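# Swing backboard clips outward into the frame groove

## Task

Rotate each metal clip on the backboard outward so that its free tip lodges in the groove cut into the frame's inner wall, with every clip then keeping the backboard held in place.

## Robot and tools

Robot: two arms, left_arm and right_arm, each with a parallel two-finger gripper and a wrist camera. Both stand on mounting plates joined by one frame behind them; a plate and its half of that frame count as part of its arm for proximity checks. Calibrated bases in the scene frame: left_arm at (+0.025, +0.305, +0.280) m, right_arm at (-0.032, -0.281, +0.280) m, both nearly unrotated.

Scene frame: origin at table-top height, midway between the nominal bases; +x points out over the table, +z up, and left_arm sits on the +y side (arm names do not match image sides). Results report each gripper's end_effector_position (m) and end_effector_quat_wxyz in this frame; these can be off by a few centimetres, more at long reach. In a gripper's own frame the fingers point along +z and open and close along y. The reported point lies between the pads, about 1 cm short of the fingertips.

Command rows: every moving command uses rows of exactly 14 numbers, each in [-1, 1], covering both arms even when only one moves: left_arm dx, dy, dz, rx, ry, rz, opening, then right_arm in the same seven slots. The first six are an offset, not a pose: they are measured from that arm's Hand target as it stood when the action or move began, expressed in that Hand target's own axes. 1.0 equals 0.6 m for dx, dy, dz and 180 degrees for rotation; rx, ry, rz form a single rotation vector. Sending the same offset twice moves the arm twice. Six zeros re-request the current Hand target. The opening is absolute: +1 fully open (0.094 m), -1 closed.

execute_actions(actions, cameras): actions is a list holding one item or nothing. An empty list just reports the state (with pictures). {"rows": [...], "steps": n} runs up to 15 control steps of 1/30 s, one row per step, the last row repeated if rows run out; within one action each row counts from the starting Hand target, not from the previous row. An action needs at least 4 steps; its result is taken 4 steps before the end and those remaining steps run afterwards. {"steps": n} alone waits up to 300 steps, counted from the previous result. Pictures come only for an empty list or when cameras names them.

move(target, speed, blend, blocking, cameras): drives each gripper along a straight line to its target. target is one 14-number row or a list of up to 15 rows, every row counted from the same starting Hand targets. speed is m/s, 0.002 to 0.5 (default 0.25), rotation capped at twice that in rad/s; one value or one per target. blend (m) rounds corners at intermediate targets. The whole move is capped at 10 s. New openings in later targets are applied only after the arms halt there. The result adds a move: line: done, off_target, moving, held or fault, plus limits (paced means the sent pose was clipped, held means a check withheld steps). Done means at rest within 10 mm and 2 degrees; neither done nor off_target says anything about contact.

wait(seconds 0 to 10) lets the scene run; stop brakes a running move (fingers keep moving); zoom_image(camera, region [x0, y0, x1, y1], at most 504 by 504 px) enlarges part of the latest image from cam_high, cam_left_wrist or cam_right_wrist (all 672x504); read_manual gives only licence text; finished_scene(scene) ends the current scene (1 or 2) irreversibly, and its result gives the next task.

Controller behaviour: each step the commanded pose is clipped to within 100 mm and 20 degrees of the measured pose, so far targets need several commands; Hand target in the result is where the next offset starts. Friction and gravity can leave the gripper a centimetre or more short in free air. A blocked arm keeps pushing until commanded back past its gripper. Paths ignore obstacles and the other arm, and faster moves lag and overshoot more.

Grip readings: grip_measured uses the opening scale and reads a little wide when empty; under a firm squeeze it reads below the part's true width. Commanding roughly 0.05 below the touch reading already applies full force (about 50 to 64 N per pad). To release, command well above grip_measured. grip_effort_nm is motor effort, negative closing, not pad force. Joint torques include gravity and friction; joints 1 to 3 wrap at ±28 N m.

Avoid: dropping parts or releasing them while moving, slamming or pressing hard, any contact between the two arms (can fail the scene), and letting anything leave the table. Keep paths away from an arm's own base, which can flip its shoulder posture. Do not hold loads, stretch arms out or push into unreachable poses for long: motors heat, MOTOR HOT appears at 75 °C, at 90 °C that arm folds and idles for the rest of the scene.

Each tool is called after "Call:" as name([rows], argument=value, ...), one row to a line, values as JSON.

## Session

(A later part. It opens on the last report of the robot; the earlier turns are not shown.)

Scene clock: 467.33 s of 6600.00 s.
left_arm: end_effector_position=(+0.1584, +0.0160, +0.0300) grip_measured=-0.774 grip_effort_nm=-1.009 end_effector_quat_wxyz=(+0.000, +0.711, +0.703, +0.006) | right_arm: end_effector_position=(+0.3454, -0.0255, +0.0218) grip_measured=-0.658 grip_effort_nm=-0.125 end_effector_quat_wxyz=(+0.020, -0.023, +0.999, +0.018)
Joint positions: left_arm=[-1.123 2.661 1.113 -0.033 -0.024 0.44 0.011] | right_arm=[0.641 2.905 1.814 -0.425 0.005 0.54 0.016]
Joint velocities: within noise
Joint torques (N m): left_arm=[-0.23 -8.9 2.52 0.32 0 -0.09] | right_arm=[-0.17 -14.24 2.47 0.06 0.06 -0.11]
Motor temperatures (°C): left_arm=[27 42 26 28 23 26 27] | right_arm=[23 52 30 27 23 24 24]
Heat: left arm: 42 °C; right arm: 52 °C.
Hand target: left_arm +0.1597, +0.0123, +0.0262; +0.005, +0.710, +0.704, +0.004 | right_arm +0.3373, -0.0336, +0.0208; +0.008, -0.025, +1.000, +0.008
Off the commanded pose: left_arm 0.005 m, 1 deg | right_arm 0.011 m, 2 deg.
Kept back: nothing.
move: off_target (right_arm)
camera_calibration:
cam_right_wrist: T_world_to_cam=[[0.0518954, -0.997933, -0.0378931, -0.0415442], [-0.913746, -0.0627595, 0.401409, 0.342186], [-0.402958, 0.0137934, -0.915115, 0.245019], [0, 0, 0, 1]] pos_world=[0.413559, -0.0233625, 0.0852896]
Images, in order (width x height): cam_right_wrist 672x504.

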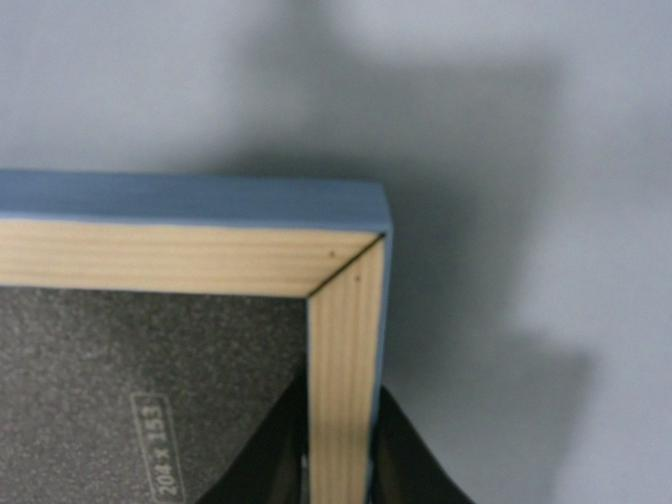

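Call:
move(target=[0, 0, 0, 0, 0, 0, -0.8, 0.008, 0.001, -0.001, 0, 0, 0, -0.66], speed=0.03, cameras=["cam_right_wrist", "cam_left_wrist"])

Call:
zoom_image(camera="cam_right_wrist", region=[240, 384, 360, 504])

Scene clock: 468.27 s of 6600.00 s.
left_arm: end_effector_position=(+0.1584, +0.0160, +0.0300) grip_measured=-0.774 grip_effort_nm=-1.009 end_effector_quat_wxyz=(+0.000, +0.711, +0.703, +0.006) | right_arm: end_effector_position=(+0.3432, -0.0270, +0.0218) grip_measured=-0.658 grip_effort_nm=-0.120 end_effector_quat_wxyz=(+0.022, -0.023, +0.999, +0.019)
Joint positions: left_arm=[-1.123 2.661 1.113 -0.033 -0.024 0.44 0.011] | right_arm=[0.641 2.894 1.787 -0.404 0.005 0.54 0.016]
Joint velocities: within noise
Joint torques (N m): left_arm=[-0.23 -8.88 2.52 0.32 0 -0.09] | right_arm=[0.32 -14.37 2.62 0.04 0.03 -0.04]
Motor temperatures (°C): left_arm=[27 42 26 28 23 26 27] | right_arm=[23 52 30 27 23 24 24]
Heat: left arm: 42 °C; right arm: 52 °C.
Hand target: left_arm +0.1597, +0.0123, +0.0262; +0.005, +0.710, +0.704, +0.004 | right_arm +0.3325, -0.0332, +0.0213; +0.008, -0.025, +1.000, +0.009
Off the commanded pose: left_arm 0.005 m, 1 deg | right_arm 0.012 m, 2 deg.
Kept back: nothing.
move: off_target (right_arm)
camera_calibration:
cam_left_wrist: T_world_to_cam=[[-0.999956, 0.00932992, -0.00087631, 0.159163], [0.00809647, 0.907254, 0.420505, 0.0141292], [0.00471832, 0.42048, -0.90729, 0.103343], [0, 0, 0, 1]] pos_world=[0.158554, -0.0577574, 0.0879599]
cam_right_wrist: T_world_to_cam=[[0.0519893, -0.997829, -0.0404212, -0.0428594], [-0.915399, -0.0637952, 0.397461, 0.340742], [-0.399176, 0.0163379, -0.916729, 0.242916], [0, 0, 0, 1]] pos_world=[0.41111, -0.0249974, 0.085524]
Images, in order (width x height): cam_left_wrist 672x504, cam_right_wrist 672x504.

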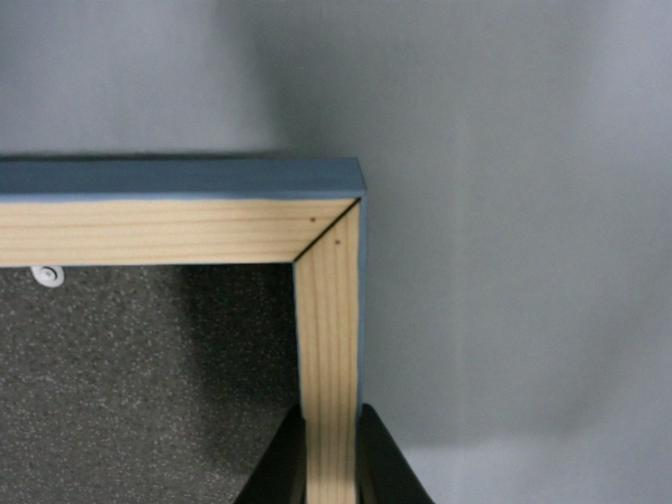

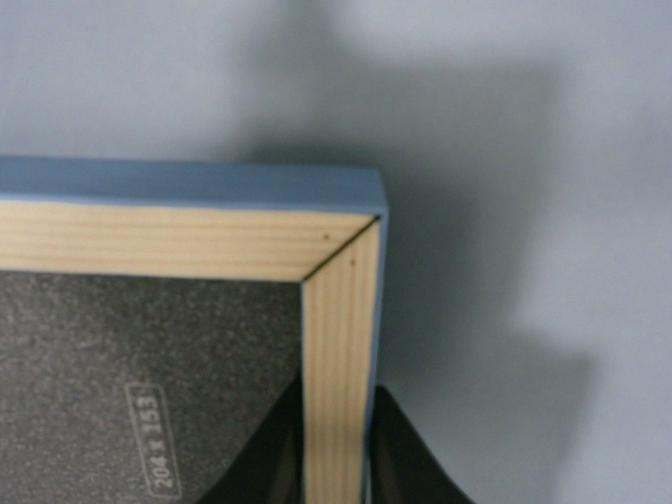

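Scaled by 4.200 from the camera's 672x504 image, which has a finer 960x720 frame.

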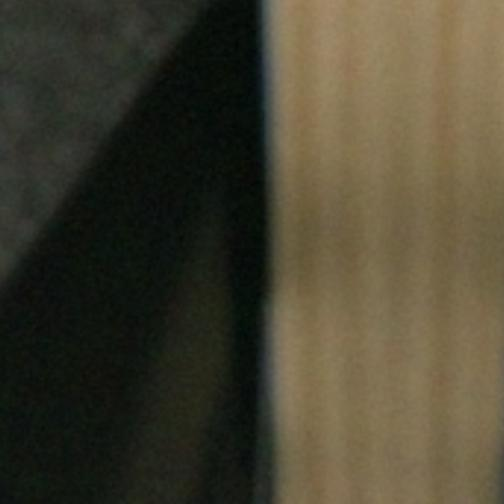

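Call:
move(target=[0, 0, 0, 0, 0, 0, -0.8, 0.006, 0.001, 0, 0, 0, 0, -0.66], speed=0.03, cameras=["cam_right_wrist"])

Call:
zoom_image(camera="cam_right_wrist", region=[220, 364, 360, 504])

Scene clock: 469.27 s of 6600.00 s.
left_arm: end_effector_position=(+0.1584, +0.0160, +0.0300) grip_measured=-0.774 grip_effort_nm=-1.009 end_effector_quat_wxyz=(+0.000, +0.711, +0.703, +0.006) | right_arm: end_effector_position=(+0.3425, -0.0275, +0.0217) grip_measured=-0.658 grip_effort_nm=-0.115 end_effector_quat_wxyz=(+0.025, -0.023, +0.999, +0.021)
Joint positions: left_arm=[-1.123 2.661 1.113 -0.033 -0.024 0.44 0.011] | right_arm=[0.641 2.888 1.769 -0.385 0.005 0.541 0.016]
Joint velocities: left_arm=[within noise] | right_arm=[-0.012 -0.007 0.002 0.022 -0.154 -0.007 0]
Joint torques (N m): left_arm=[-0.21 -8.9 2.52 0.32 0 -0.09] | right_arm=[0.79 -14.37 2.28 0.02 0.02 0.01]
Motor temperatures (°C): left_arm=[27 42 26 28 23 26 27] | right_arm=[23 52 30 27 23 24 24]
Heat: left arm: 42 °C; right arm: 52 °C.
Hand target: left_arm +0.1597, +0.0123, +0.0262; +0.005, +0.710, +0.704, +0.004 | right_arm +0.3288, -0.0329, +0.0213; +0.008, -0.025, +1.000, +0.008
Off the commanded pose: left_arm 0.005 m, 1 deg | right_arm 0.015 m, 2 deg.
Kept back: nothing.
move: off_target (right_arm)
camera_calibration:
cam_right_wrist: T_world_to_cam=[[0.0513843, -0.997702, -0.0441545, -0.0429974], [-0.917822, -0.0646054, 0.3917, 0.341039], [-0.393652, 0.0203987, -0.919033, 0.240839], [0, 0, 0, 1]] pos_world=[0.410029, -0.0257785, 0.0858557]
Images, in order (width x height): cam_right_wrist 672x504.

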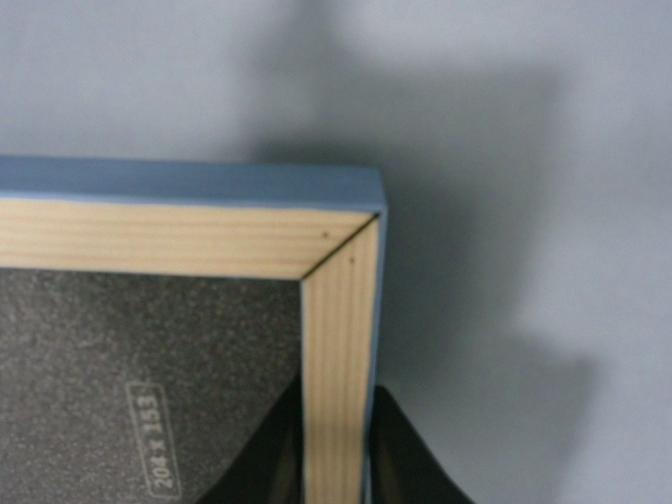

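Scaled by 3.600 from the camera's 672x504 image, which has a finer 960x720 frame.

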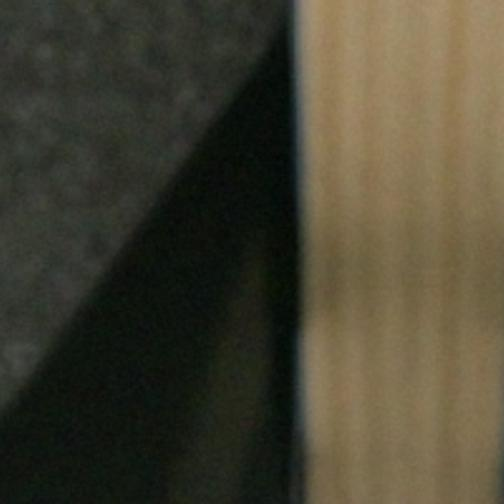

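Call:
move(target=[0, 0, 0, 0, 0, 0, -0.8, 0.008, 0.001, -0.002, 0, 0, 0, -0.66], speed=0.03, cameras=["cam_right_wrist"])

Scene clock: 470.20 s of 6600.00 s.
left_arm: end_effector_position=(+0.1584, +0.0160, +0.0300) grip_measured=-0.774 grip_effort_nm=-1.009 end_effector_quat_wxyz=(+0.000, +0.711, +0.703, +0.006) | right_arm: end_effector_position=(+0.3412, -0.0276, +0.0217) grip_measured=-0.658 grip_effort_nm=-0.115 end_effector_quat_wxyz=(+0.030, -0.020, +0.999, +0.024)
Joint positions: left_arm=[-1.123 2.661 1.113 -0.033 -0.024 0.44 0.011] | right_arm=[0.642 2.878 1.743 -0.358 0.006 0.548 0.016]
Joint velocities: within noise
Joint torques (N m): left_arm=[-0.21 -8.88 2.51 0.33 -0.01 -0.09] | right_arm=[1.21 -14.37 2.17 -0.16 0 0.07]
Motor temperatures (°C): left_arm=[27 42 26 28 23 26 27] | right_arm=[23 52 30 27 23 24 24]
Heat: left arm: 42 °C; right arm: 52 °C.
Hand target: left_arm +0.1597, +0.0123, +0.0262; +0.005, +0.710, +0.704, +0.004 | right_arm +0.3239, -0.0326, +0.0223; +0.008, -0.025, +1.000, +0.008
Off the commanded pose: left_arm 0.005 m, 1 deg | right_arm 0.018 m, 3 deg.
Kept back: nothing.
move: off_target (right_arm)
camera_calibration:
cam_right_wrist: T_world_to_cam=[[0.0459248, -0.997713, -0.0496004, -0.0411058], [-0.9218, -0.0614593, 0.382764, 0.341529], [-0.384937, 0.0281433, -0.922514, 0.237698], [0, 0, 0, 1]] pos_world=[0.408208, -0.0267112, 0.0865163]
Images, in order (width x height): cam_right_wrist 672x504.

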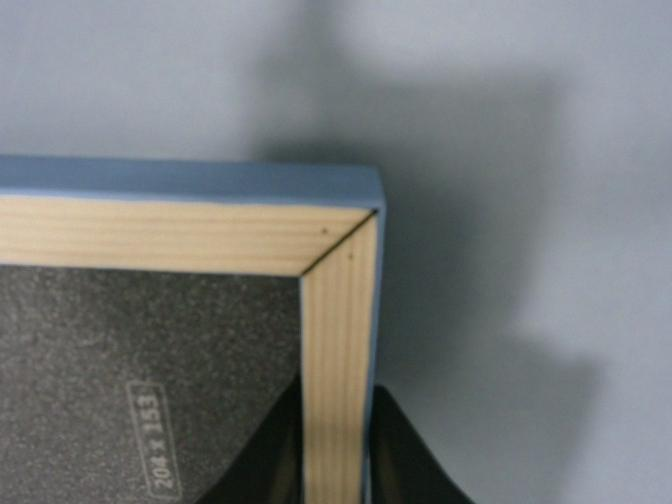

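Call:
move(target=[0, 0, 0, 0, 0, 0, -0.8, 0.008, 0.001, -0.002, 0, 0, 0, -0.66], speed=0.03, cameras=["cam_right_wrist"])

Call:
zoom_image(camera="cam_right_wrist", region=[220, 364, 360, 504])

Scene clock: 471.13 s of 6600.00 s.
left_arm: end_effector_position=(+0.1578, +0.0162, +0.0300) grip_measured=-0.774 grip_effort_nm=-1.004 end_effector_quat_wxyz=(-0.001, +0.712, +0.703, +0.006) | right_arm: end_effector_position=(+0.3378, -0.0295, +0.0219) grip_measured=-0.658 grip_effort_nm=-0.115 end_effector_quat_wxyz=(+0.033, -0.019, +0.999, +0.020)
Joint positions: left_arm=[-1.123 2.661 1.113 -0.035 -0.022 0.44 0.011] | right_arm=[0.647 2.868 1.716 -0.341 0.017 0.555 0.016]
Joint velocities: within noise
Joint torques (N m): left_arm=[-0.17 -8.88 2.52 0.33 -0.02 -0.09] | right_arm=[1.24 -14.45 2.19 -0.16 -0.05 0.04]
Motor temperatures (°C): left_arm=[27 42 26 28 23 26 27] | right_arm=[23 52 30 27 23 24 24]
Heat: left arm: 42 °C; right arm: 52 °C.
Hand target: left_arm +0.1597, +0.0122, +0.0262; +0.005, +0.710, +0.704, +0.004 | right_arm +0.3191, -0.0321, +0.0235; +0.008, -0.025, +1.000, +0.009
Off the commanded pose: left_arm 0.006 m, 1 deg | right_arm 0.019 m, 3 deg.
Kept back: nothing.
move: off_target (right_arm)
camera_calibration:
cam_right_wrist: T_world_to_cam=[[0.0431334, -0.998206, -0.041535, -0.0420309], [-0.924171, -0.0556587, 0.377902, 0.339232], [-0.379536, 0.0220852, -0.924913, 0.234652], [0, 0, 0, 1]] pos_world=[0.40438, -0.0282567, 0.0870902]
Images, in order (width x height): cam_right_wrist 672x504.

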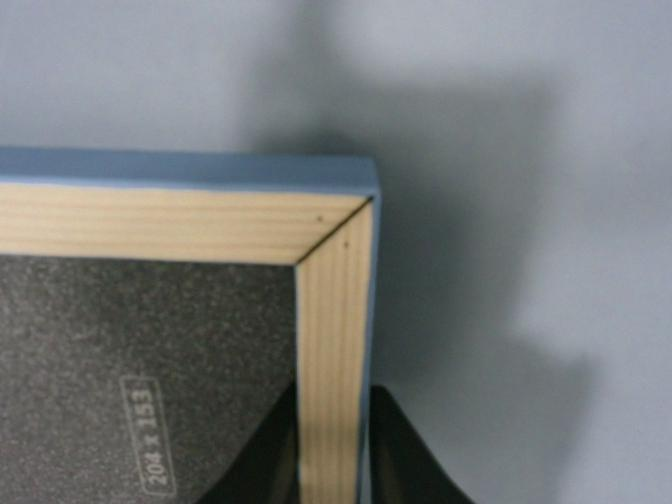

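Scaled by 3.600 from the camera's 672x504 image, which has a finer 960x720 frame.

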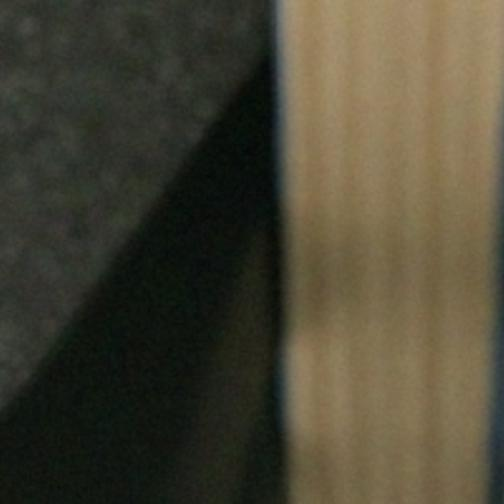

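Call:
move([
  [0, 0, 0, 0, 0, 0, -0.8, -0.045, 0, 0, 0, 0, 0, -0.6],
  [0, 0, 0, 0, 0, 0, -0.8, -0.045, 0.005, -0.1, 0, 0, 0, -0.5],
], speed=0.12, cameras=["cam_right_wrist"])

Scene clock: 475.33 s of 6600.00 s.
left_arm: end_effector_position=(+0.1575, +0.0161, +0.0300) grip_measured=-0.774 grip_effort_nm=-1.009 end_effector_quat_wxyz=(-0.002, +0.711, +0.703, +0.005) | right_arm: end_effector_position=(+0.3495, -0.0284, +0.0789) grip_measured=-0.502 grip_effort_nm=0.046 end_effector_quat_wxyz=(+0.014, -0.024, +1.000, +0.009)
Joint positions: left_arm=[-1.123 2.661 1.113 -0.035 -0.02 0.439 0.011] | right_arm=[0.635 2.75 1.765 -0.55 0.013 0.533 0.023]
Joint velocities: within noise
Joint torques (N m): left_arm=[-0.21 -8.88 2.51 0.33 -0.04 -0.08] | right_arm=[0.35 -15.08 3.66 0.04 0 -0.03]
Motor temperatures (°C): left_arm=[27 41 26 28 23 26 27] | right_arm=[23 53 30 27 23 24 24]
Heat: left arm: 41 °C; right arm: 53 °C.
Hand target: left_arm +0.1597, +0.0123, +0.0262; +0.005, +0.710, +0.704, +0.004 | right_arm +0.3448, -0.0289, +0.0839; +0.008, -0.025, +1.000, +0.008
Off the commanded pose: left_arm 0.006 m, 1 deg | right_arm 0.007 m, 1 deg.
Kept back: nothing.
move: done
camera_calibration:
cam_right_wrist: T_world_to_cam=[[0.0526277, -0.998379, -0.0216922, -0.0440399], [-0.908882, -0.0568869, 0.413155, 0.320379], [-0.413719, -0.0020277, -0.910402, 0.301901], [0, 0, 0, 1]] pos_world=[0.418406, -0.025131, 0.14153]
Images, in order (width x height): cam_right_wrist 672x504.

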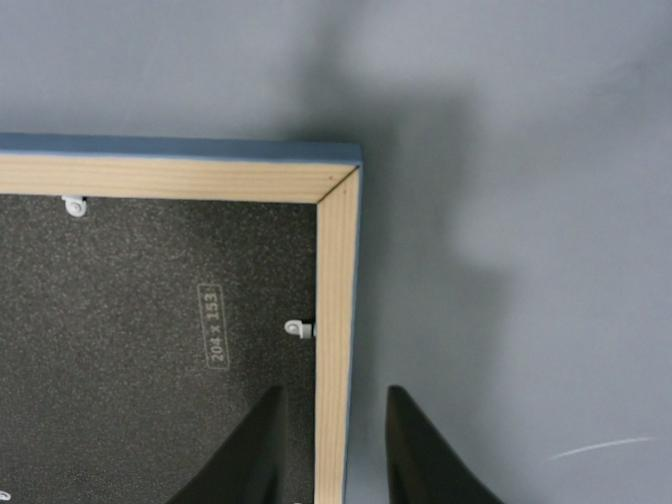

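Call:
zoom_image(camera="cam_right_wrist", region=[275, 300, 335, 360])

Call:
zoom_image(camera="cam_right_wrist", region=[50, 180, 110, 240])

Scaled by 8.400 from the camera's 672x504 image, which has a finer 960x720 frame.

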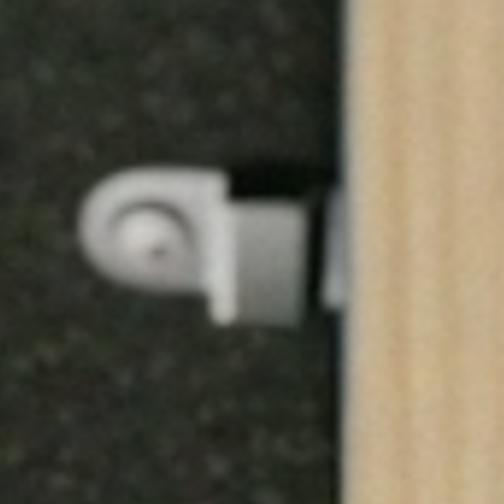

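Scaled by 8.400 from the camera's 672x504 image, which has a finer 960x720 frame.

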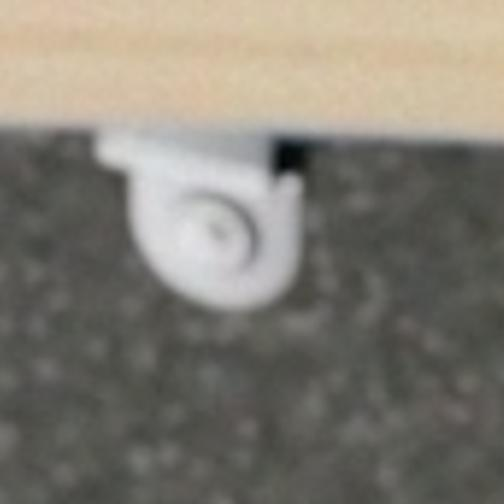

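Call:
move([
  [0, 0, 0, 0, 0, 0, -0.5, 0, 0, -0.06, 0, 0, 0, -0.5],
  [0, 0, -0.1, 0, 0, 0, -0.4, -0.027, -0.287, -0.2, 0, 0, 0, 0],
], speed=0.2, cameras=["cam_left_wrist"])

Scene clock: 478.67 s of 6600.00 s.
left_arm: end_effector_position=(+0.1599, +0.0125, +0.0795) grip_measured=-0.403 grip_effort_nm=0.173 end_effector_quat_wxyz=(+0.003, +0.711, +0.703, +0.003) | right_arm: end_effector_position=(+0.3735, -0.2056, +0.1958) grip_measured=-0.001 grip_effort_nm=0.042 end_effector_quat_wxyz=(+0.012, -0.019, +1.000, +0.004)
Joint positions: left_arm=[-1.123 2.479 1.047 -0.14 -0.021 0.439 0.028] | right_arm=[0.236 2.317 1.463 -0.685 0.009 0.145 0.047]
Joint velocities: within noise
Joint torques (N m): left_arm=[-0.51 -12.29 1.42 0.11 -0.03 -0.12] | right_arm=[0.61 -13.55 4.27 -0.01 -0.1 -0.04]
Motor temperatures (°C): left_arm=[27 42 26 28 23 26 27] | right_arm=[23 54 30 27 23 24 24]
Heat: left arm: 42 °C; right arm: 54 °C.
Hand target: left_arm +0.1589, +0.0123, +0.0863; +0.005, +0.710, +0.704, +0.004 | right_arm +0.3679, -0.2020, +0.2014; +0.008, -0.025, +1.000, +0.008
Off the commanded pose: left_arm 0.007 m, 0 deg | right_arm 0.009 m, 1 deg.
Kept back: nothing.
move: done
camera_calibration:
cam_left_wrist: T_world_to_cam=[[-0.99996, 0.00881788, -0.00164253, 0.160813], [0.00736009, 0.91132, 0.411632, -0.00269663], [0.00512659, 0.411603, -0.911349, 0.150092], [0, 0, 0, 1]] pos_world=[0.160057, -0.060739, 0.138161]
Images, in order (width x height): cam_left_wrist 672x504.

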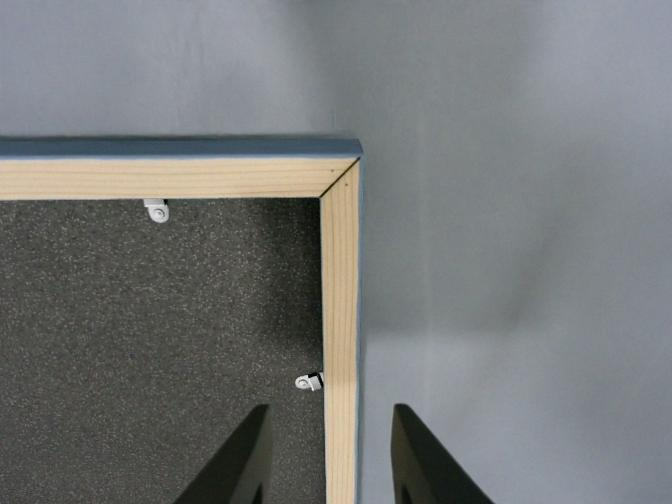

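Call:
zoom_image(camera="cam_left_wrist", region=[280, 350, 340, 410])

Call:
zoom_image(camera="cam_left_wrist", region=[130, 180, 190, 240])

Scaled by 8.400 from the camera's 672x504 image, which has a finer 960x720 frame.

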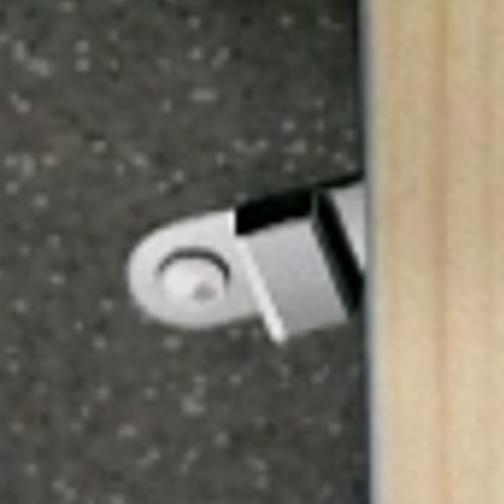

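Scaled by 8.400 from the camera's 672x504 image, which has a finer 960x720 frame.

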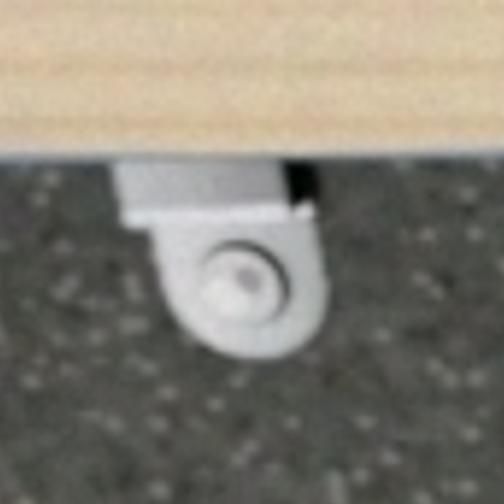

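Call:
move([
  [0, 0, 0, 0, 0, 0, -0.4, 0.005, 0.287, 0.2, 0, 0, 0, -0.4],
  [0, 0, 0, 0, 0, 0, -0.4, 0.005, 0.287, 0.265, 0, 0, 0, -0.4],
], speed=[0.2, 0.08], cameras=["cam_right_wrist"])

Scene clock: 481.30 s of 6600.00 s.
left_arm: end_effector_position=(+0.1598, +0.0127, +0.0795) grip_measured=-0.403 grip_effort_nm=0.164 end_effector_quat_wxyz=(+0.003, +0.711, +0.703, +0.003) | right_arm: end_effector_position=(+0.3575, -0.0260, +0.0551) grip_measured=-0.398 grip_effort_nm=-0.115 end_effector_quat_wxyz=(+0.009, -0.030, +0.999, +0.009)
Joint positions: left_arm=[-1.123 2.479 1.047 -0.141 -0.021 0.439 0.028] | right_arm=[0.627 2.852 1.876 -0.569 0.008 0.513 0.028]
Joint velocities: within noise
Joint torques (N m): left_arm=[-0.54 -12.3 1.42 0.11 -0.05 -0.12] | right_arm=[-0.18 -11.71 6.46 0.27 0.01 0.06]
Motor temperatures (°C): left_arm=[27 41 25 28 23 26 27] | right_arm=[23 53 30 27 23 24 24]
Heat: left arm: 41 °C; right arm: 53 °C.
Hand target: left_arm +0.1589, +0.0124, +0.0863; +0.005, +0.710, +0.704, +0.004 | right_arm +0.3587, -0.0275, +0.0452; +0.008, -0.025, +1.000, +0.008
Off the commanded pose: left_arm 0.007 m, 0 deg | right_arm 0.010 m, 1 deg.
Kept back: nothing.
move: done
camera_calibration:
cam_right_wrist: T_world_to_cam=[[0.064855, -0.997683, -0.0205533, -0.0469376], [-0.903623, -0.0674545, 0.422985, 0.33496], [-0.423391, -0.00886021, -0.905904, 0.286535], [0, 0, 0, 1]] pos_world=[0.427038, -0.0216955, 0.116926]
Images, in order (width x height): cam_right_wrist 672x504.

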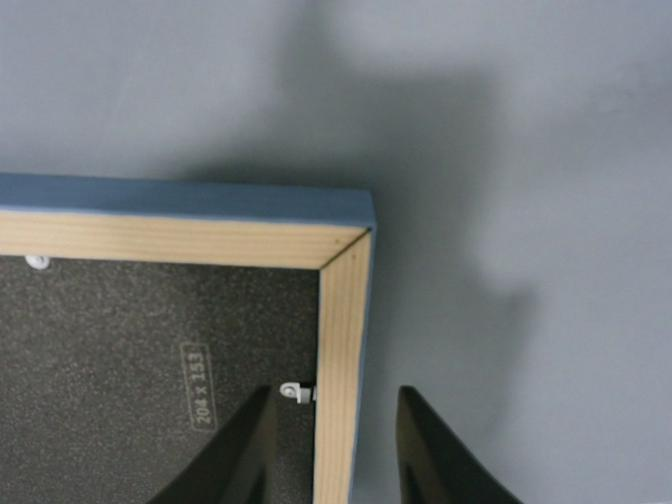

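Call:
move([
  [0, 0, 0, 0, 0, 0, -0.4, 0.003, 0, 0.042, 0, 0, 0, -0.4],
  [0, 0, 0, 0, 0, 0, -0.4, 0.003, 0, 0.042, 0, 0, 0, -0.68],
  [0, 0, 0, 0, 0, 0, -0.4, 0.003, 0, 0.042, 0, 0, 0, -0.79],
], speed=0.08, cameras=["cam_right_wrist", "cam_left_wrist"])

Scene clock: 484.23 s of 6600.00 s.
left_arm: end_effector_position=(+0.1598, +0.0127, +0.0795) grip_measured=-0.403 grip_effort_nm=0.164 end_effector_quat_wxyz=(+0.003, +0.711, +0.703, +0.003) | right_arm: end_effector_position=(+0.3576, -0.0257, +0.0306) grip_measured=-0.773 grip_effort_nm=-1.048 end_effector_quat_wxyz=(+0.010, -0.026, +1.000, +0.009)
Joint positions: left_arm=[-1.123 2.479 1.047 -0.141 -0.021 0.439 0.028] | right_arm=[0.627 2.927 1.922 -0.538 0.009 0.521 0.011]
Joint velocities: within noise
Joint torques (N m): left_arm=[-0.53 -12.29 1.42 0.11 -0.04 -0.12] | right_arm=[-0.1 -11.55 6.42 0.24 0 -0.06]
Motor temperatures (°C): left_arm=[27 41 25 28 23 26 27] | right_arm=[23 52 30 27 23 24 24]
Heat: left arm: 41 °C; right arm: 52 °C.
Hand target: left_arm +0.1590, +0.0123, +0.0863; +0.005, +0.710, +0.704, +0.004 | right_arm +0.3573, -0.0271, +0.0200; +0.008, -0.025, +1.000, +0.009
Off the commanded pose: left_arm 0.007 m, 0 deg | right_arm 0.011 m, 0 deg.
Kept back: nothing.
move: off_target (right_arm); target 2's new opening was sent with right_arm's hand 0.011 m and 0 deg from that target; target 3's new opening was sent with right_arm's hand 0.011 m and 0 deg from that target
camera_calibration:
cam_left_wrist: T_world_to_cam=[[-0.999963, 0.00844718, -0.00132039, 0.160712], [0.00715163, 0.911039, 0.412259, -0.00286611], [0.00468536, 0.412235, -0.911066, 0.150061], [0, 0, 0, 1]] pos_world=[0.160024, -0.0606068, 0.138109]
cam_right_wrist: T_world_to_cam=[[0.057238, -0.99814, -0.0209684, -0.0443975], [-0.904907, -0.060741, 0.421253, 0.346166], [-0.421743, -0.00513718, -0.906701, 0.263919], [0, 0, 0, 1]] pos_world=[0.427095, -0.0219326, 0.0925413]
Images, in order (width x height): cam_left_wrist 672x504, cam_right_wrist 672x504.

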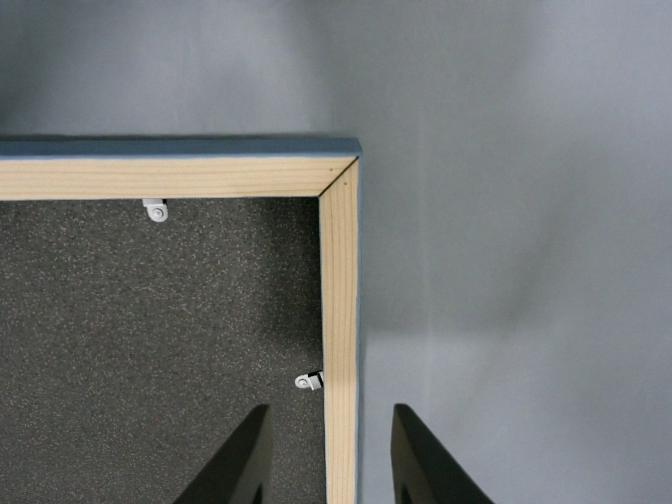

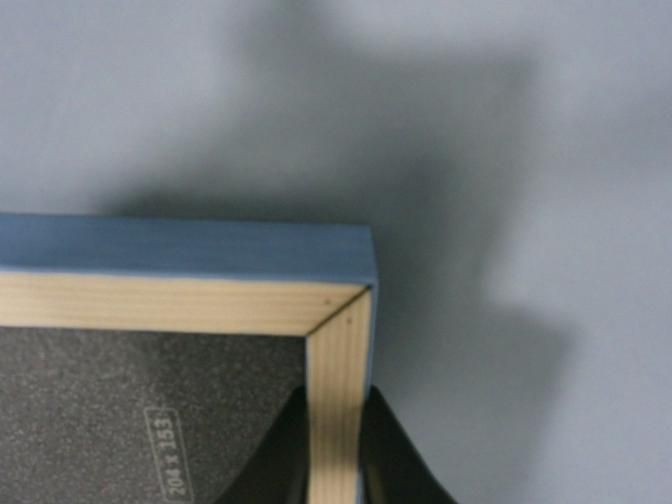

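Call:
move([
  [0, -0.004, 0.095, 0, 0, 0, -0.4, 0, 0, 0, 0, 0, 0, -0.8],
  [0, -0.004, 0.105, 0, 0, 0, -0.58, 0, 0, 0, 0, 0, 0, -0.8],
], speed=0.08, cameras=["cam_left_wrist"])

Scene clock: 486.87 s of 6600.00 s.
left_arm: end_effector_position=(+0.1573, +0.0166, +0.0273) grip_measured=-0.577 grip_effort_nm=-0.120 end_effector_quat_wxyz=(-0.001, +0.710, +0.704, +0.004) | right_arm: end_effector_position=(+0.3576, -0.0257, +0.0306) grip_measured=-0.775 grip_effort_nm=-1.067 end_effector_quat_wxyz=(+0.010, -0.026, +1.000, +0.009)
Joint positions: left_arm=[-1.123 2.67 1.113 -0.024 -0.021 0.436 0.02] | right_arm=[0.627 2.927 1.922 -0.538 0.009 0.521 0.011]
Joint velocities: within noise
Joint torques (N m): left_arm=[-0.72 -8.8 2.54 0.32 -0.04 -0.11] | right_arm=[-0.18 -11.55 6.37 0.26 -0.02 -0.02]
Motor temperatures (°C): left_arm=[27 41 25 28 23 26 27] | right_arm=[23 52 30 27 23 24 25]
Heat: left arm: 41 °C; right arm: 52 °C.
Hand target: left_arm +0.1573, +0.0123, +0.0232; +0.005, +0.710, +0.704, +0.004 | right_arm +0.3573, -0.0271, +0.0200; +0.008, -0.025, +1.000, +0.009
Off the commanded pose: left_arm 0.006 m, 1 deg | right_arm 0.011 m, 0 deg.
Kept back: nothing.
move: off_target (right_arm)
camera_calibration:
cam_left_wrist: T_world_to_cam=[[-0.999978, 0.006258, 0.00204347, 0.158051], [0.00653851, 0.90803, 0.418853, 0.0150897], [0.000765646, 0.418857, -0.908052, 0.101328], [0, 0, 0, 1]] pos_world=[0.157871, -0.0571328, 0.0853673]
Images, in order (width x height): cam_left_wrist 672x504.

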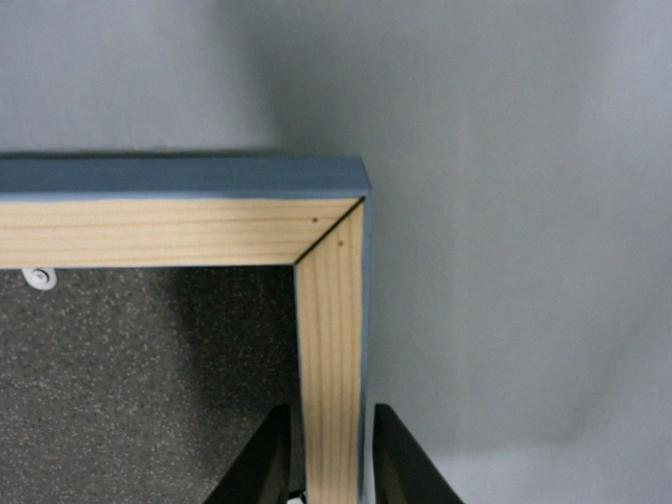

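Call:
move([
  [0, 0, 0.009, 0, 0, 0, -0.62, 0, 0, 0, 0, 0, 0, -0.8],
  [0.012, 0, 0.007, 0, 0, 0, -0.64, 0, 0, 0, 0, 0, 0, -0.8],
], speed=0.04, cameras=["cam_left_wrist"])

Call:
zoom_image(camera="cam_left_wrist", region=[240, 384, 360, 504])

Scene clock: 489.03 s of 6600.00 s.
left_arm: end_effector_position=(+0.1585, +0.0147, +0.0216) grip_measured=-0.637 grip_effort_nm=-0.129 end_effector_quat_wxyz=(+0.007, +0.710, +0.704, +0.003) | right_arm: end_effector_position=(+0.3576, -0.0257, +0.0306) grip_measured=-0.775 grip_effort_nm=-1.067 end_effector_quat_wxyz=(+0.010, -0.026, +1.000, +0.009)
Joint positions: left_arm=[-1.123 2.69 1.116 0.008 -0.022 0.436 0.017] | right_arm=[0.627 2.927 1.922 -0.538 0.009 0.521 0.011]
Joint velocities: within noise
Joint torques (N m): left_arm=[0.03 -9.69 0.7 0.33 -0.02 -0.02] | right_arm=[0.01 -11.45 6.35 0.27 0.02 -0.01]
Motor temperatures (°C): left_arm=[27 41 25 28 23 26 26] | right_arm=[23 51 30 27 23 24 25]
Heat: left arm: 41 °C; right arm: 51 °C.
Hand target: left_arm +0.1574, +0.0194, +0.0190; +0.005, +0.710, +0.704, +0.004 | right_arm +0.3573, -0.0271, +0.0200; +0.008, -0.025, +1.000, +0.009
Off the commanded pose: left_arm 0.005 m, 0 deg | right_arm 0.011 m, 0 deg.
Kept back: nothing.
move: off_target (right_arm)
camera_calibration:
cam_left_wrist: T_world_to_cam=[[-0.999962, 0.00602411, -0.00625521, 0.159386], [0.00295995, 0.91358, 0.406648, 0.0198976], [0.00816433, 0.406614, -0.913564, 0.0960351], [0, 0, 0, 1]] pos_world=[0.158537, -0.0581874, 0.0806399]
Images, in order (width x height): cam_left_wrist 672x504.

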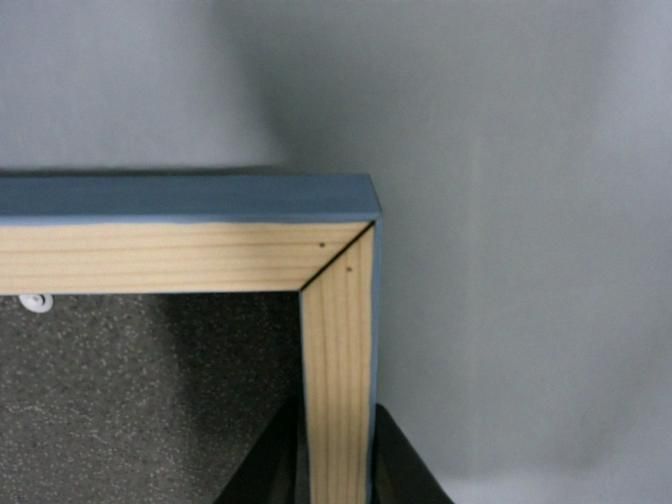

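Scaled by 4.200 from the camera's 672x504 image, which has a finer 960x720 frame.

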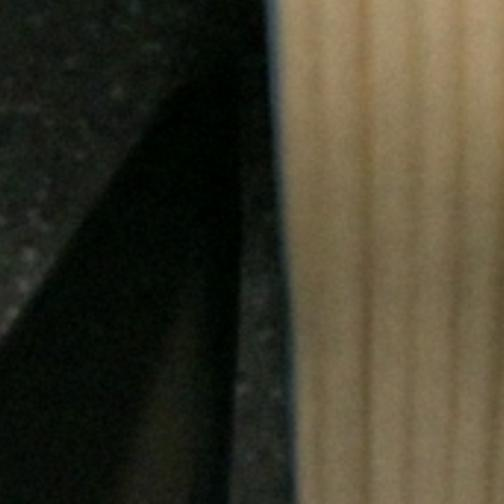

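Call:
move(target=[0.012, -0.002, -0.003, 0, 0, 0, -0.67, 0, 0, 0, 0, 0, 0, -0.8], speed=0.04, cameras=["cam_left_wrist"])

Call:
zoom_image(camera="cam_left_wrist", region=[240, 384, 360, 504])

Scene clock: 489.97 s of 6600.00 s.
left_arm: end_effector_position=(+0.1579, +0.0159, +0.0213) grip_measured=-0.667 grip_effort_nm=-0.129 end_effector_quat_wxyz=(+0.017, +0.710, +0.704, -0.001) | right_arm: end_effector_position=(+0.3576, -0.0257, +0.0306) grip_measured=-0.775 grip_effort_nm=-1.067 end_effector_quat_wxyz=(+0.010, -0.026, +1.000, +0.009)
Joint positions: left_arm=[-1.123 2.685 1.087 0.055 -0.022 0.436 0.016] | right_arm=[0.627 2.927 1.922 -0.538 0.009 0.521 0.011]
Joint velocities: within noise
Joint torques (N m): left_arm=[0.53 -10.3 0.1 0.16 -0.02 0.03] | right_arm=[-0.08 -11.43 6.39 0.22 0.01 0.01]
Motor temperatures (°C): left_arm=[27 41 25 28 23 26 26] | right_arm=[23 51 30 27 23 24 25]
Heat: left arm: 41 °C; right arm: 51 °C.
Hand target: left_arm +0.1562, +0.0267, +0.0208; +0.005, +0.710, +0.704, +0.004 | right_arm +0.3573, -0.0271, +0.0200; +0.008, -0.025, +1.000, +0.009
Off the commanded pose: left_arm 0.011 m, 2 deg | right_arm 0.011 m, 0 deg.
Kept back: nothing.
move: off_target (left_arm, right_arm)
camera_calibration:
cam_left_wrist: T_world_to_cam=[[-0.999869, 0.0055429, -0.0152184, 0.15903], [-0.00081059, 0.921313, 0.388821, 0.0198275], [0.0161761, 0.388782, -0.921188, 0.0944533], [0, 0, 0, 1]] pos_world=[0.157498, -0.0558706, 0.08172]
Images, in order (width x height): cam_left_wrist 672x504.

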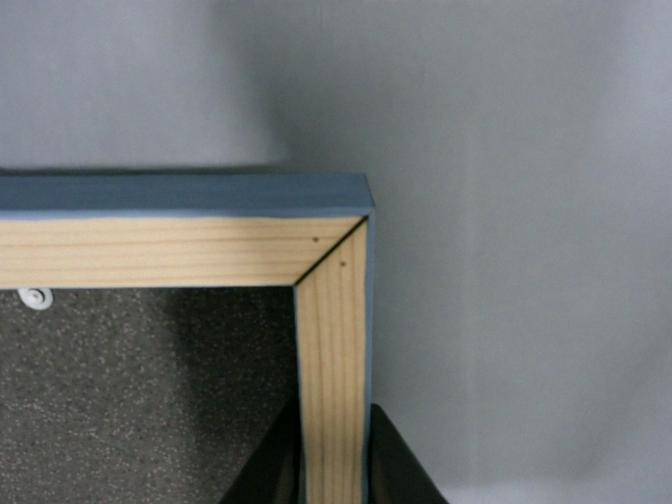

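Scaled by 4.200 from the camera's 672x504 image, which has a finer 960x720 frame.

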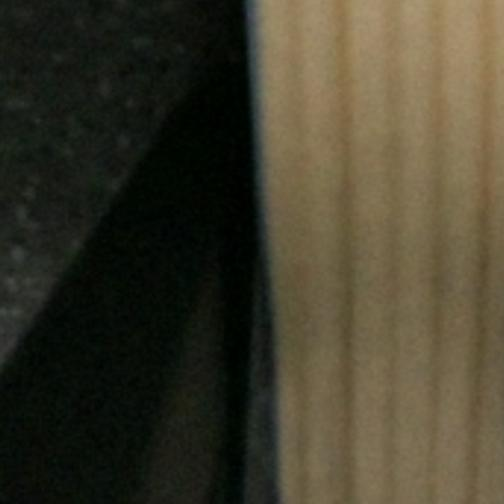

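Call:
move(target=[0.012, 0, -0.003, 0, 0, 0, -0.67, 0, 0, 0, 0, 0, 0, -0.8], speed=0.04, cameras=["cam_left_wrist"])

Call:
move(target=[0.008, 0, -0.002, 0, 0, 0, -0.67, 0, 0, 0, 0, 0, 0, -0.8], speed=0.04, cameras=["cam_left_wrist"])

Scene clock: 490.90 s of 6600.00 s.
left_arm: end_effector_position=(+0.1573, +0.0258, +0.0213) grip_measured=-0.667 grip_effort_nm=-0.115 end_effector_quat_wxyz=(+0.014, +0.709, +0.705, +0.000) | right_arm: end_effector_position=(+0.3576, -0.0257, +0.0306) grip_measured=-0.775 grip_effort_nm=-1.067 end_effector_quat_wxyz=(+0.010, -0.026, +1.000, +0.009)
Joint positions: left_arm=[-1.112 2.679 1.053 0.075 -0.022 0.446 0.016] | right_arm=[0.627 2.927 1.922 -0.538 0.009 0.521 0.011]
Joint velocities: within noise
Joint torques (N m): left_arm=[0.43 -10.58 0.16 0.15 -0.02 0.02] | right_arm=[-0.16 -11.52 6.45 0.26 -0.02 0]
Motor temperatures (°C): left_arm=[27 41 25 28 23 26 26] | right_arm=[23 51 30 27 23 24 25]
Heat: left arm: 41 °C; right arm: 51 °C.
Hand target: left_arm +0.1563, +0.0338, +0.0226; +0.005, +0.710, +0.704, +0.004 | right_arm +0.3573, -0.0271, +0.0200; +0.008, -0.025, +1.000, +0.009
Off the commanded pose: left_arm 0.008 m, 1 deg | right_arm 0.011 m, 0 deg.
Kept back: nothing.
move: off_target (right_arm)
camera_calibration:
cam_left_wrist: T_world_to_cam=[[-0.999916, 0.00381055, -0.0124043, 0.158304], [-0.00139691, 0.918748, 0.394841, 0.0106738], [0.012901, 0.394825, -0.918666, 0.0909286], [0, 0, 0, 1]] pos_world=[0.157132, -0.0463106, 0.0812822]
Images, in order (width x height): cam_left_wrist 672x504.

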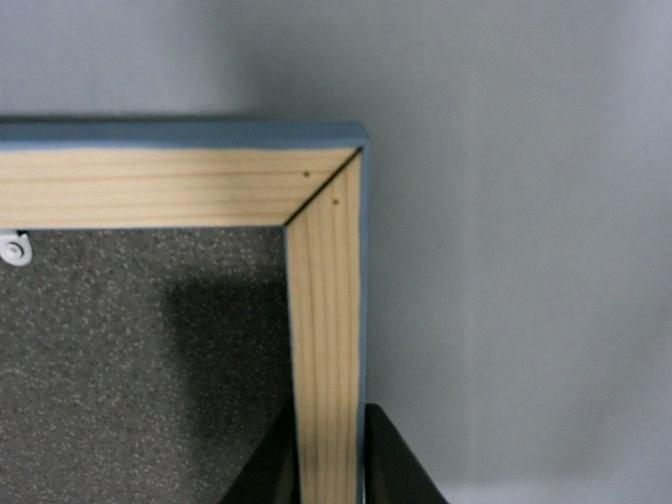

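Scene clock: 491.60 s of 6600.00 s.
left_arm: end_effector_position=(+0.1560, +0.0339, +0.0212) grip_measured=-0.667 grip_effort_nm=-0.120 end_effector_quat_wxyz=(+0.009, +0.709, +0.705, +0.002) | right_arm: end_effector_position=(+0.3576, -0.0257, +0.0306) grip_measured=-0.775 grip_effort_nm=-1.072 end_effector_quat_wxyz=(+0.010, -0.026, +1.000, +0.009)
Joint positions: left_arm=[-1.104 2.675 1.03 0.085 -0.022 0.453 0.016] | right_arm=[0.627 2.927 1.922 -0.538 0.009 0.521 0.011]
Joint velocities: within noise
Joint torques (N m): left_arm=[0.4 -10.8 0.18 0.18 -0.02 0.02] | right_arm=[-0.06 -11.51 6.3 0.25 0.01 -0.03]
Motor temperatures (°C): left_arm=[27 41 25 28 23 26 26] | right_arm=[23 50 30 27 23 24 25]
Heat: left arm: 41 °C; right arm: 50 °C.
Hand target: left_arm +0.1563, +0.0386, +0.0238; +0.005, +0.710, +0.704, +0.004 | right_arm +0.3573, -0.0271, +0.0200; +0.008, -0.025, +1.000, +0.009
Off the commanded pose: left_arm 0.005 m, 1 deg | right_arm 0.011 m, 0 deg.
Kept back: nothing.
move: off_target (right_arm)
camera_calibration:
cam_left_wrist: T_world_to_cam=[[-0.99996, 0.00364949, -0.0081509, 0.156954], [0.0000528215, 0.915092, 0.403244, 0.00303938], [0.00893047, 0.403228, -0.915056, 0.0879766], [0, 0, 0, 1]] pos_world=[0.156162, -0.0388287, 0.0805572]
Images, in order (width x height): cam_left_wrist 672x504.

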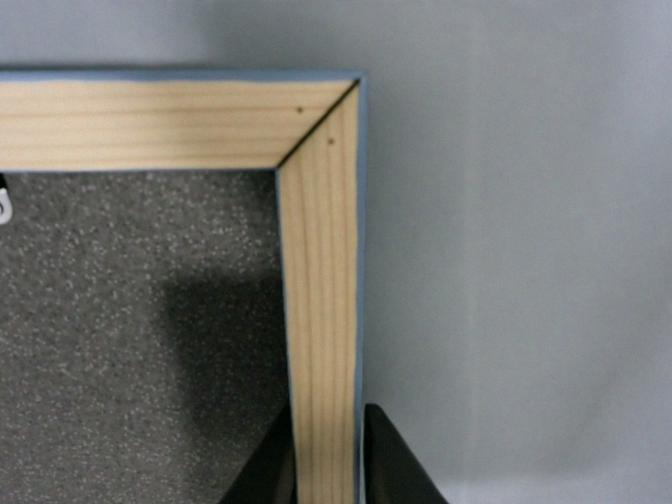

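Call:
move(target=[0.007, 0, -0.001, 0, 0, 0, -0.67, 0, 0, 0, 0, 0, 0, -0.8], speed=0.03, cameras=["cam_left_wrist"])

Call:
zoom_image(camera="cam_left_wrist", region=[220, 384, 340, 504])

Scene clock: 492.53 s of 6600.00 s.
left_arm: end_effector_position=(+0.1558, +0.0383, +0.0212) grip_measured=-0.667 grip_effort_nm=-0.120 end_effector_quat_wxyz=(+0.009, +0.710, +0.705, +0.002) | right_arm: end_effector_position=(+0.3576, -0.0257, +0.0306) grip_measured=-0.775 grip_effort_nm=-1.062 end_effector_quat_wxyz=(+0.010, -0.026, +1.000, +0.009)
Joint positions: left_arm=[-1.098 2.672 1.013 0.099 -0.022 0.46 0.016] | right_arm=[0.627 2.927 1.922 -0.538 0.009 0.521 0.011]
Joint velocities: within noise
Joint torques (N m): left_arm=[0.42 -10.89 0.14 0.17 -0.02 0.01] | right_arm=[0.03 -11.45 6.3 0.23 0 -0.04]
Motor temperatures (°C): left_arm=[27 41 25 28 23 26 26] | right_arm=[23 50 31 27 23 24 25]
Heat: left arm: 41 °C; right arm: 50 °C.
Hand target: left_arm +0.1563, +0.0427, +0.0244; +0.005, +0.710, +0.704, +0.004 | right_arm +0.3573, -0.0271, +0.0200; +0.008, -0.025, +1.000, +0.009
Off the commanded pose: left_arm 0.006 m, 1 deg | right_arm 0.011 m, 0 deg.
Kept back: nothing.
move: off_target (right_arm)
camera_calibration:
cam_left_wrist: T_world_to_cam=[[-0.999963, 0.00404381, -0.00764127, 0.156728], [0.000616311, 0.914958, 0.403549, -0.00108948], [0.00862331, 0.403529, -0.914926, 0.0862391], [0, 0, 0, 1]] pos_world=[0.155979, -0.0344369, 0.0805397]
Images, in order (width x height): cam_left_wrist 672x504.

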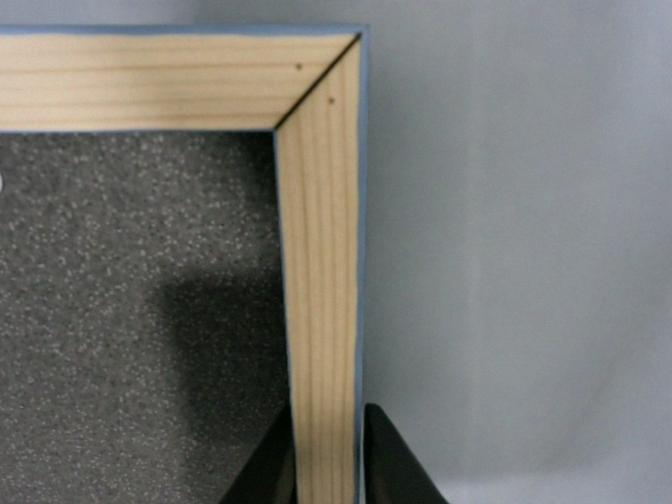

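Scaled by 4.200 from the camera's 672x504 image, which has a finer 960x720 frame.

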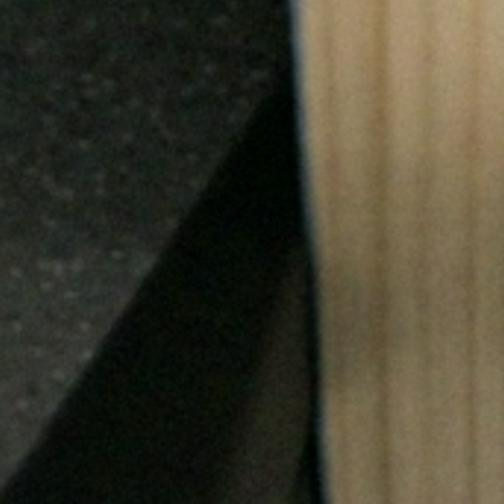

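Call:
move(target=[0.0055, 0, 0, 0, 0, 0, -0.67, 0, 0, 0, 0, 0, 0, -0.8], speed=0.03, cameras=["cam_left_wrist"])

Scene clock: 493.47 s of 6600.00 s.
left_arm: end_effector_position=(+0.1569, +0.0391, +0.0212) grip_measured=-0.667 grip_effort_nm=-0.115 end_effector_quat_wxyz=(+0.013, +0.710, +0.704, +0.000) | right_arm: end_effector_position=(+0.3576, -0.0257, +0.0306) grip_measured=-0.775 grip_effort_nm=-1.072 end_effector_quat_wxyz=(+0.010, -0.026, +1.000, +0.009)
Joint positions: left_arm=[-1.094 2.671 1.002 0.118 -0.022 0.465 0.016] | right_arm=[0.627 2.927 1.922 -0.538 0.009 0.521 0.011]
Joint velocities: left_arm=[0.012 0.002 -0.002 -0.037 0.154 0.007 0] | right_arm=[within noise]
Joint torques (N m): left_arm=[0.5 -10.89 -0.1 0.11 -0.02 0.03] | right_arm=[-0.21 -11.56 6.46 0.26 0.03 0.01]
Motor temperatures (°C): left_arm=[27 41 25 28 23 26 26] | right_arm=[23 50 31 27 23 24 25]
Heat: left arm: 41 °C; right arm: 50 °C.
Hand target: left_arm +0.1564, +0.0461, +0.0244; +0.005, +0.710, +0.704, +0.004 | right_arm +0.3573, -0.0271, +0.0200; +0.008, -0.025, +1.000, +0.009
Off the commanded pose: left_arm 0.008 m, 1 deg | right_arm 0.011 m, 0 deg.
Kept back: nothing.
move: off_target (right_arm)
camera_calibration:
cam_left_wrist: T_world_to_cam=[[-0.99992, 0.00421924, -0.0118859, 0.1579], [-0.000829979, 0.918331, 0.395812, -0.00155886], [0.0125852, 0.39579, -0.918255, 0.0855712], [0, 0, 0, 1]] pos_world=[0.156809, -0.0331029, 0.08107]
Images, in order (width x height): cam_left_wrist 672x504.

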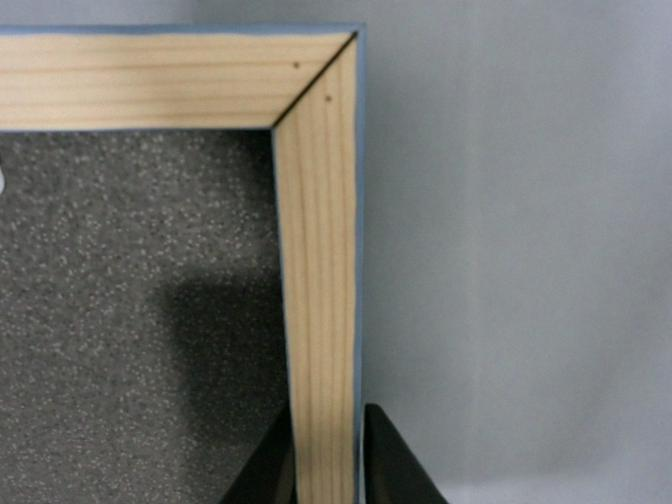

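Call:
move(target=[0.008, 0, -0.001, 0, 0, 0, -0.67, 0, 0, 0, 0, 0, 0, -0.8], speed=0.03, cameras=["cam_left_wrist"])

Scene clock: 494.40 s of 6600.00 s.
left_arm: end_effector_position=(+0.1571, +0.0425, +0.0212) grip_measured=-0.667 grip_effort_nm=-0.120 end_effector_quat_wxyz=(+0.015, +0.710, +0.704, -0.001) | right_arm: end_effector_position=(+0.3574, -0.0253, +0.0306) grip_measured=-0.775 grip_effort_nm=-1.072 end_effector_quat_wxyz=(+0.009, -0.024, +1.000, +0.010)
Joint positions: left_arm=[-1.087 2.669 0.983 0.14 -0.021 0.473 0.016] | right_arm=[0.627 2.927 1.922 -0.538 0.006 0.526 0.011]
Joint velocities: within noise
Joint torques (N m): left_arm=[0.54 -11.03 -0.23 0.06 -0.04 0.03] | right_arm=[-0.13 -11.52 6.38 0.27 0.07 -0.1]
Motor temperatures (°C): left_arm=[27 41 25 28 23 26 26] | right_arm=[23 50 31 27 23 24 25]
Heat: left arm: 41 °C; right arm: 50 °C.
Hand target: left_arm +0.1564, +0.0509, +0.0250; +0.005, +0.710, +0.704, +0.004 | right_arm +0.3574, -0.0271, +0.0200; +0.008, -0.025, +1.000, +0.008
Off the commanded pose: left_arm 0.009 m, 1 deg | right_arm 0.011 m, 0 deg.
Kept back: nothing.
move: off_target (right_arm)
camera_calibration:
cam_left_wrist: T_world_to_cam=[[-0.999897, 0.0060307, -0.013025, 0.15795], [0.000457928, 0.920392, 0.390997, -0.00493743], [0.0143461, 0.390951, -0.9203, 0.0842513], [0, 0, 0, 1]] pos_world=[0.156727, -0.0293463, 0.0815243]
Images, in order (width x height): cam_left_wrist 672x504.

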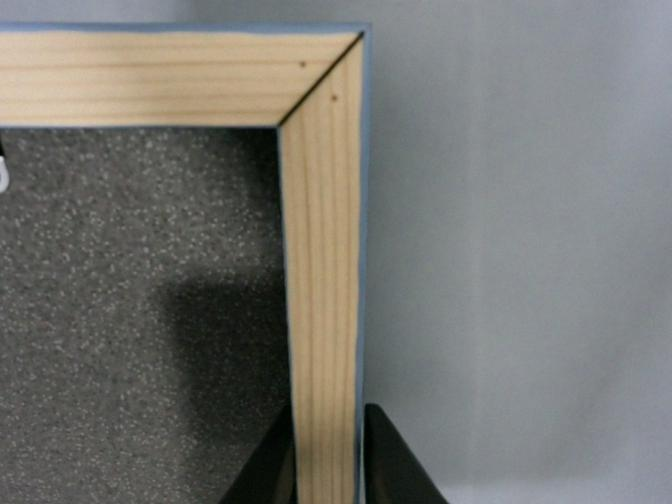

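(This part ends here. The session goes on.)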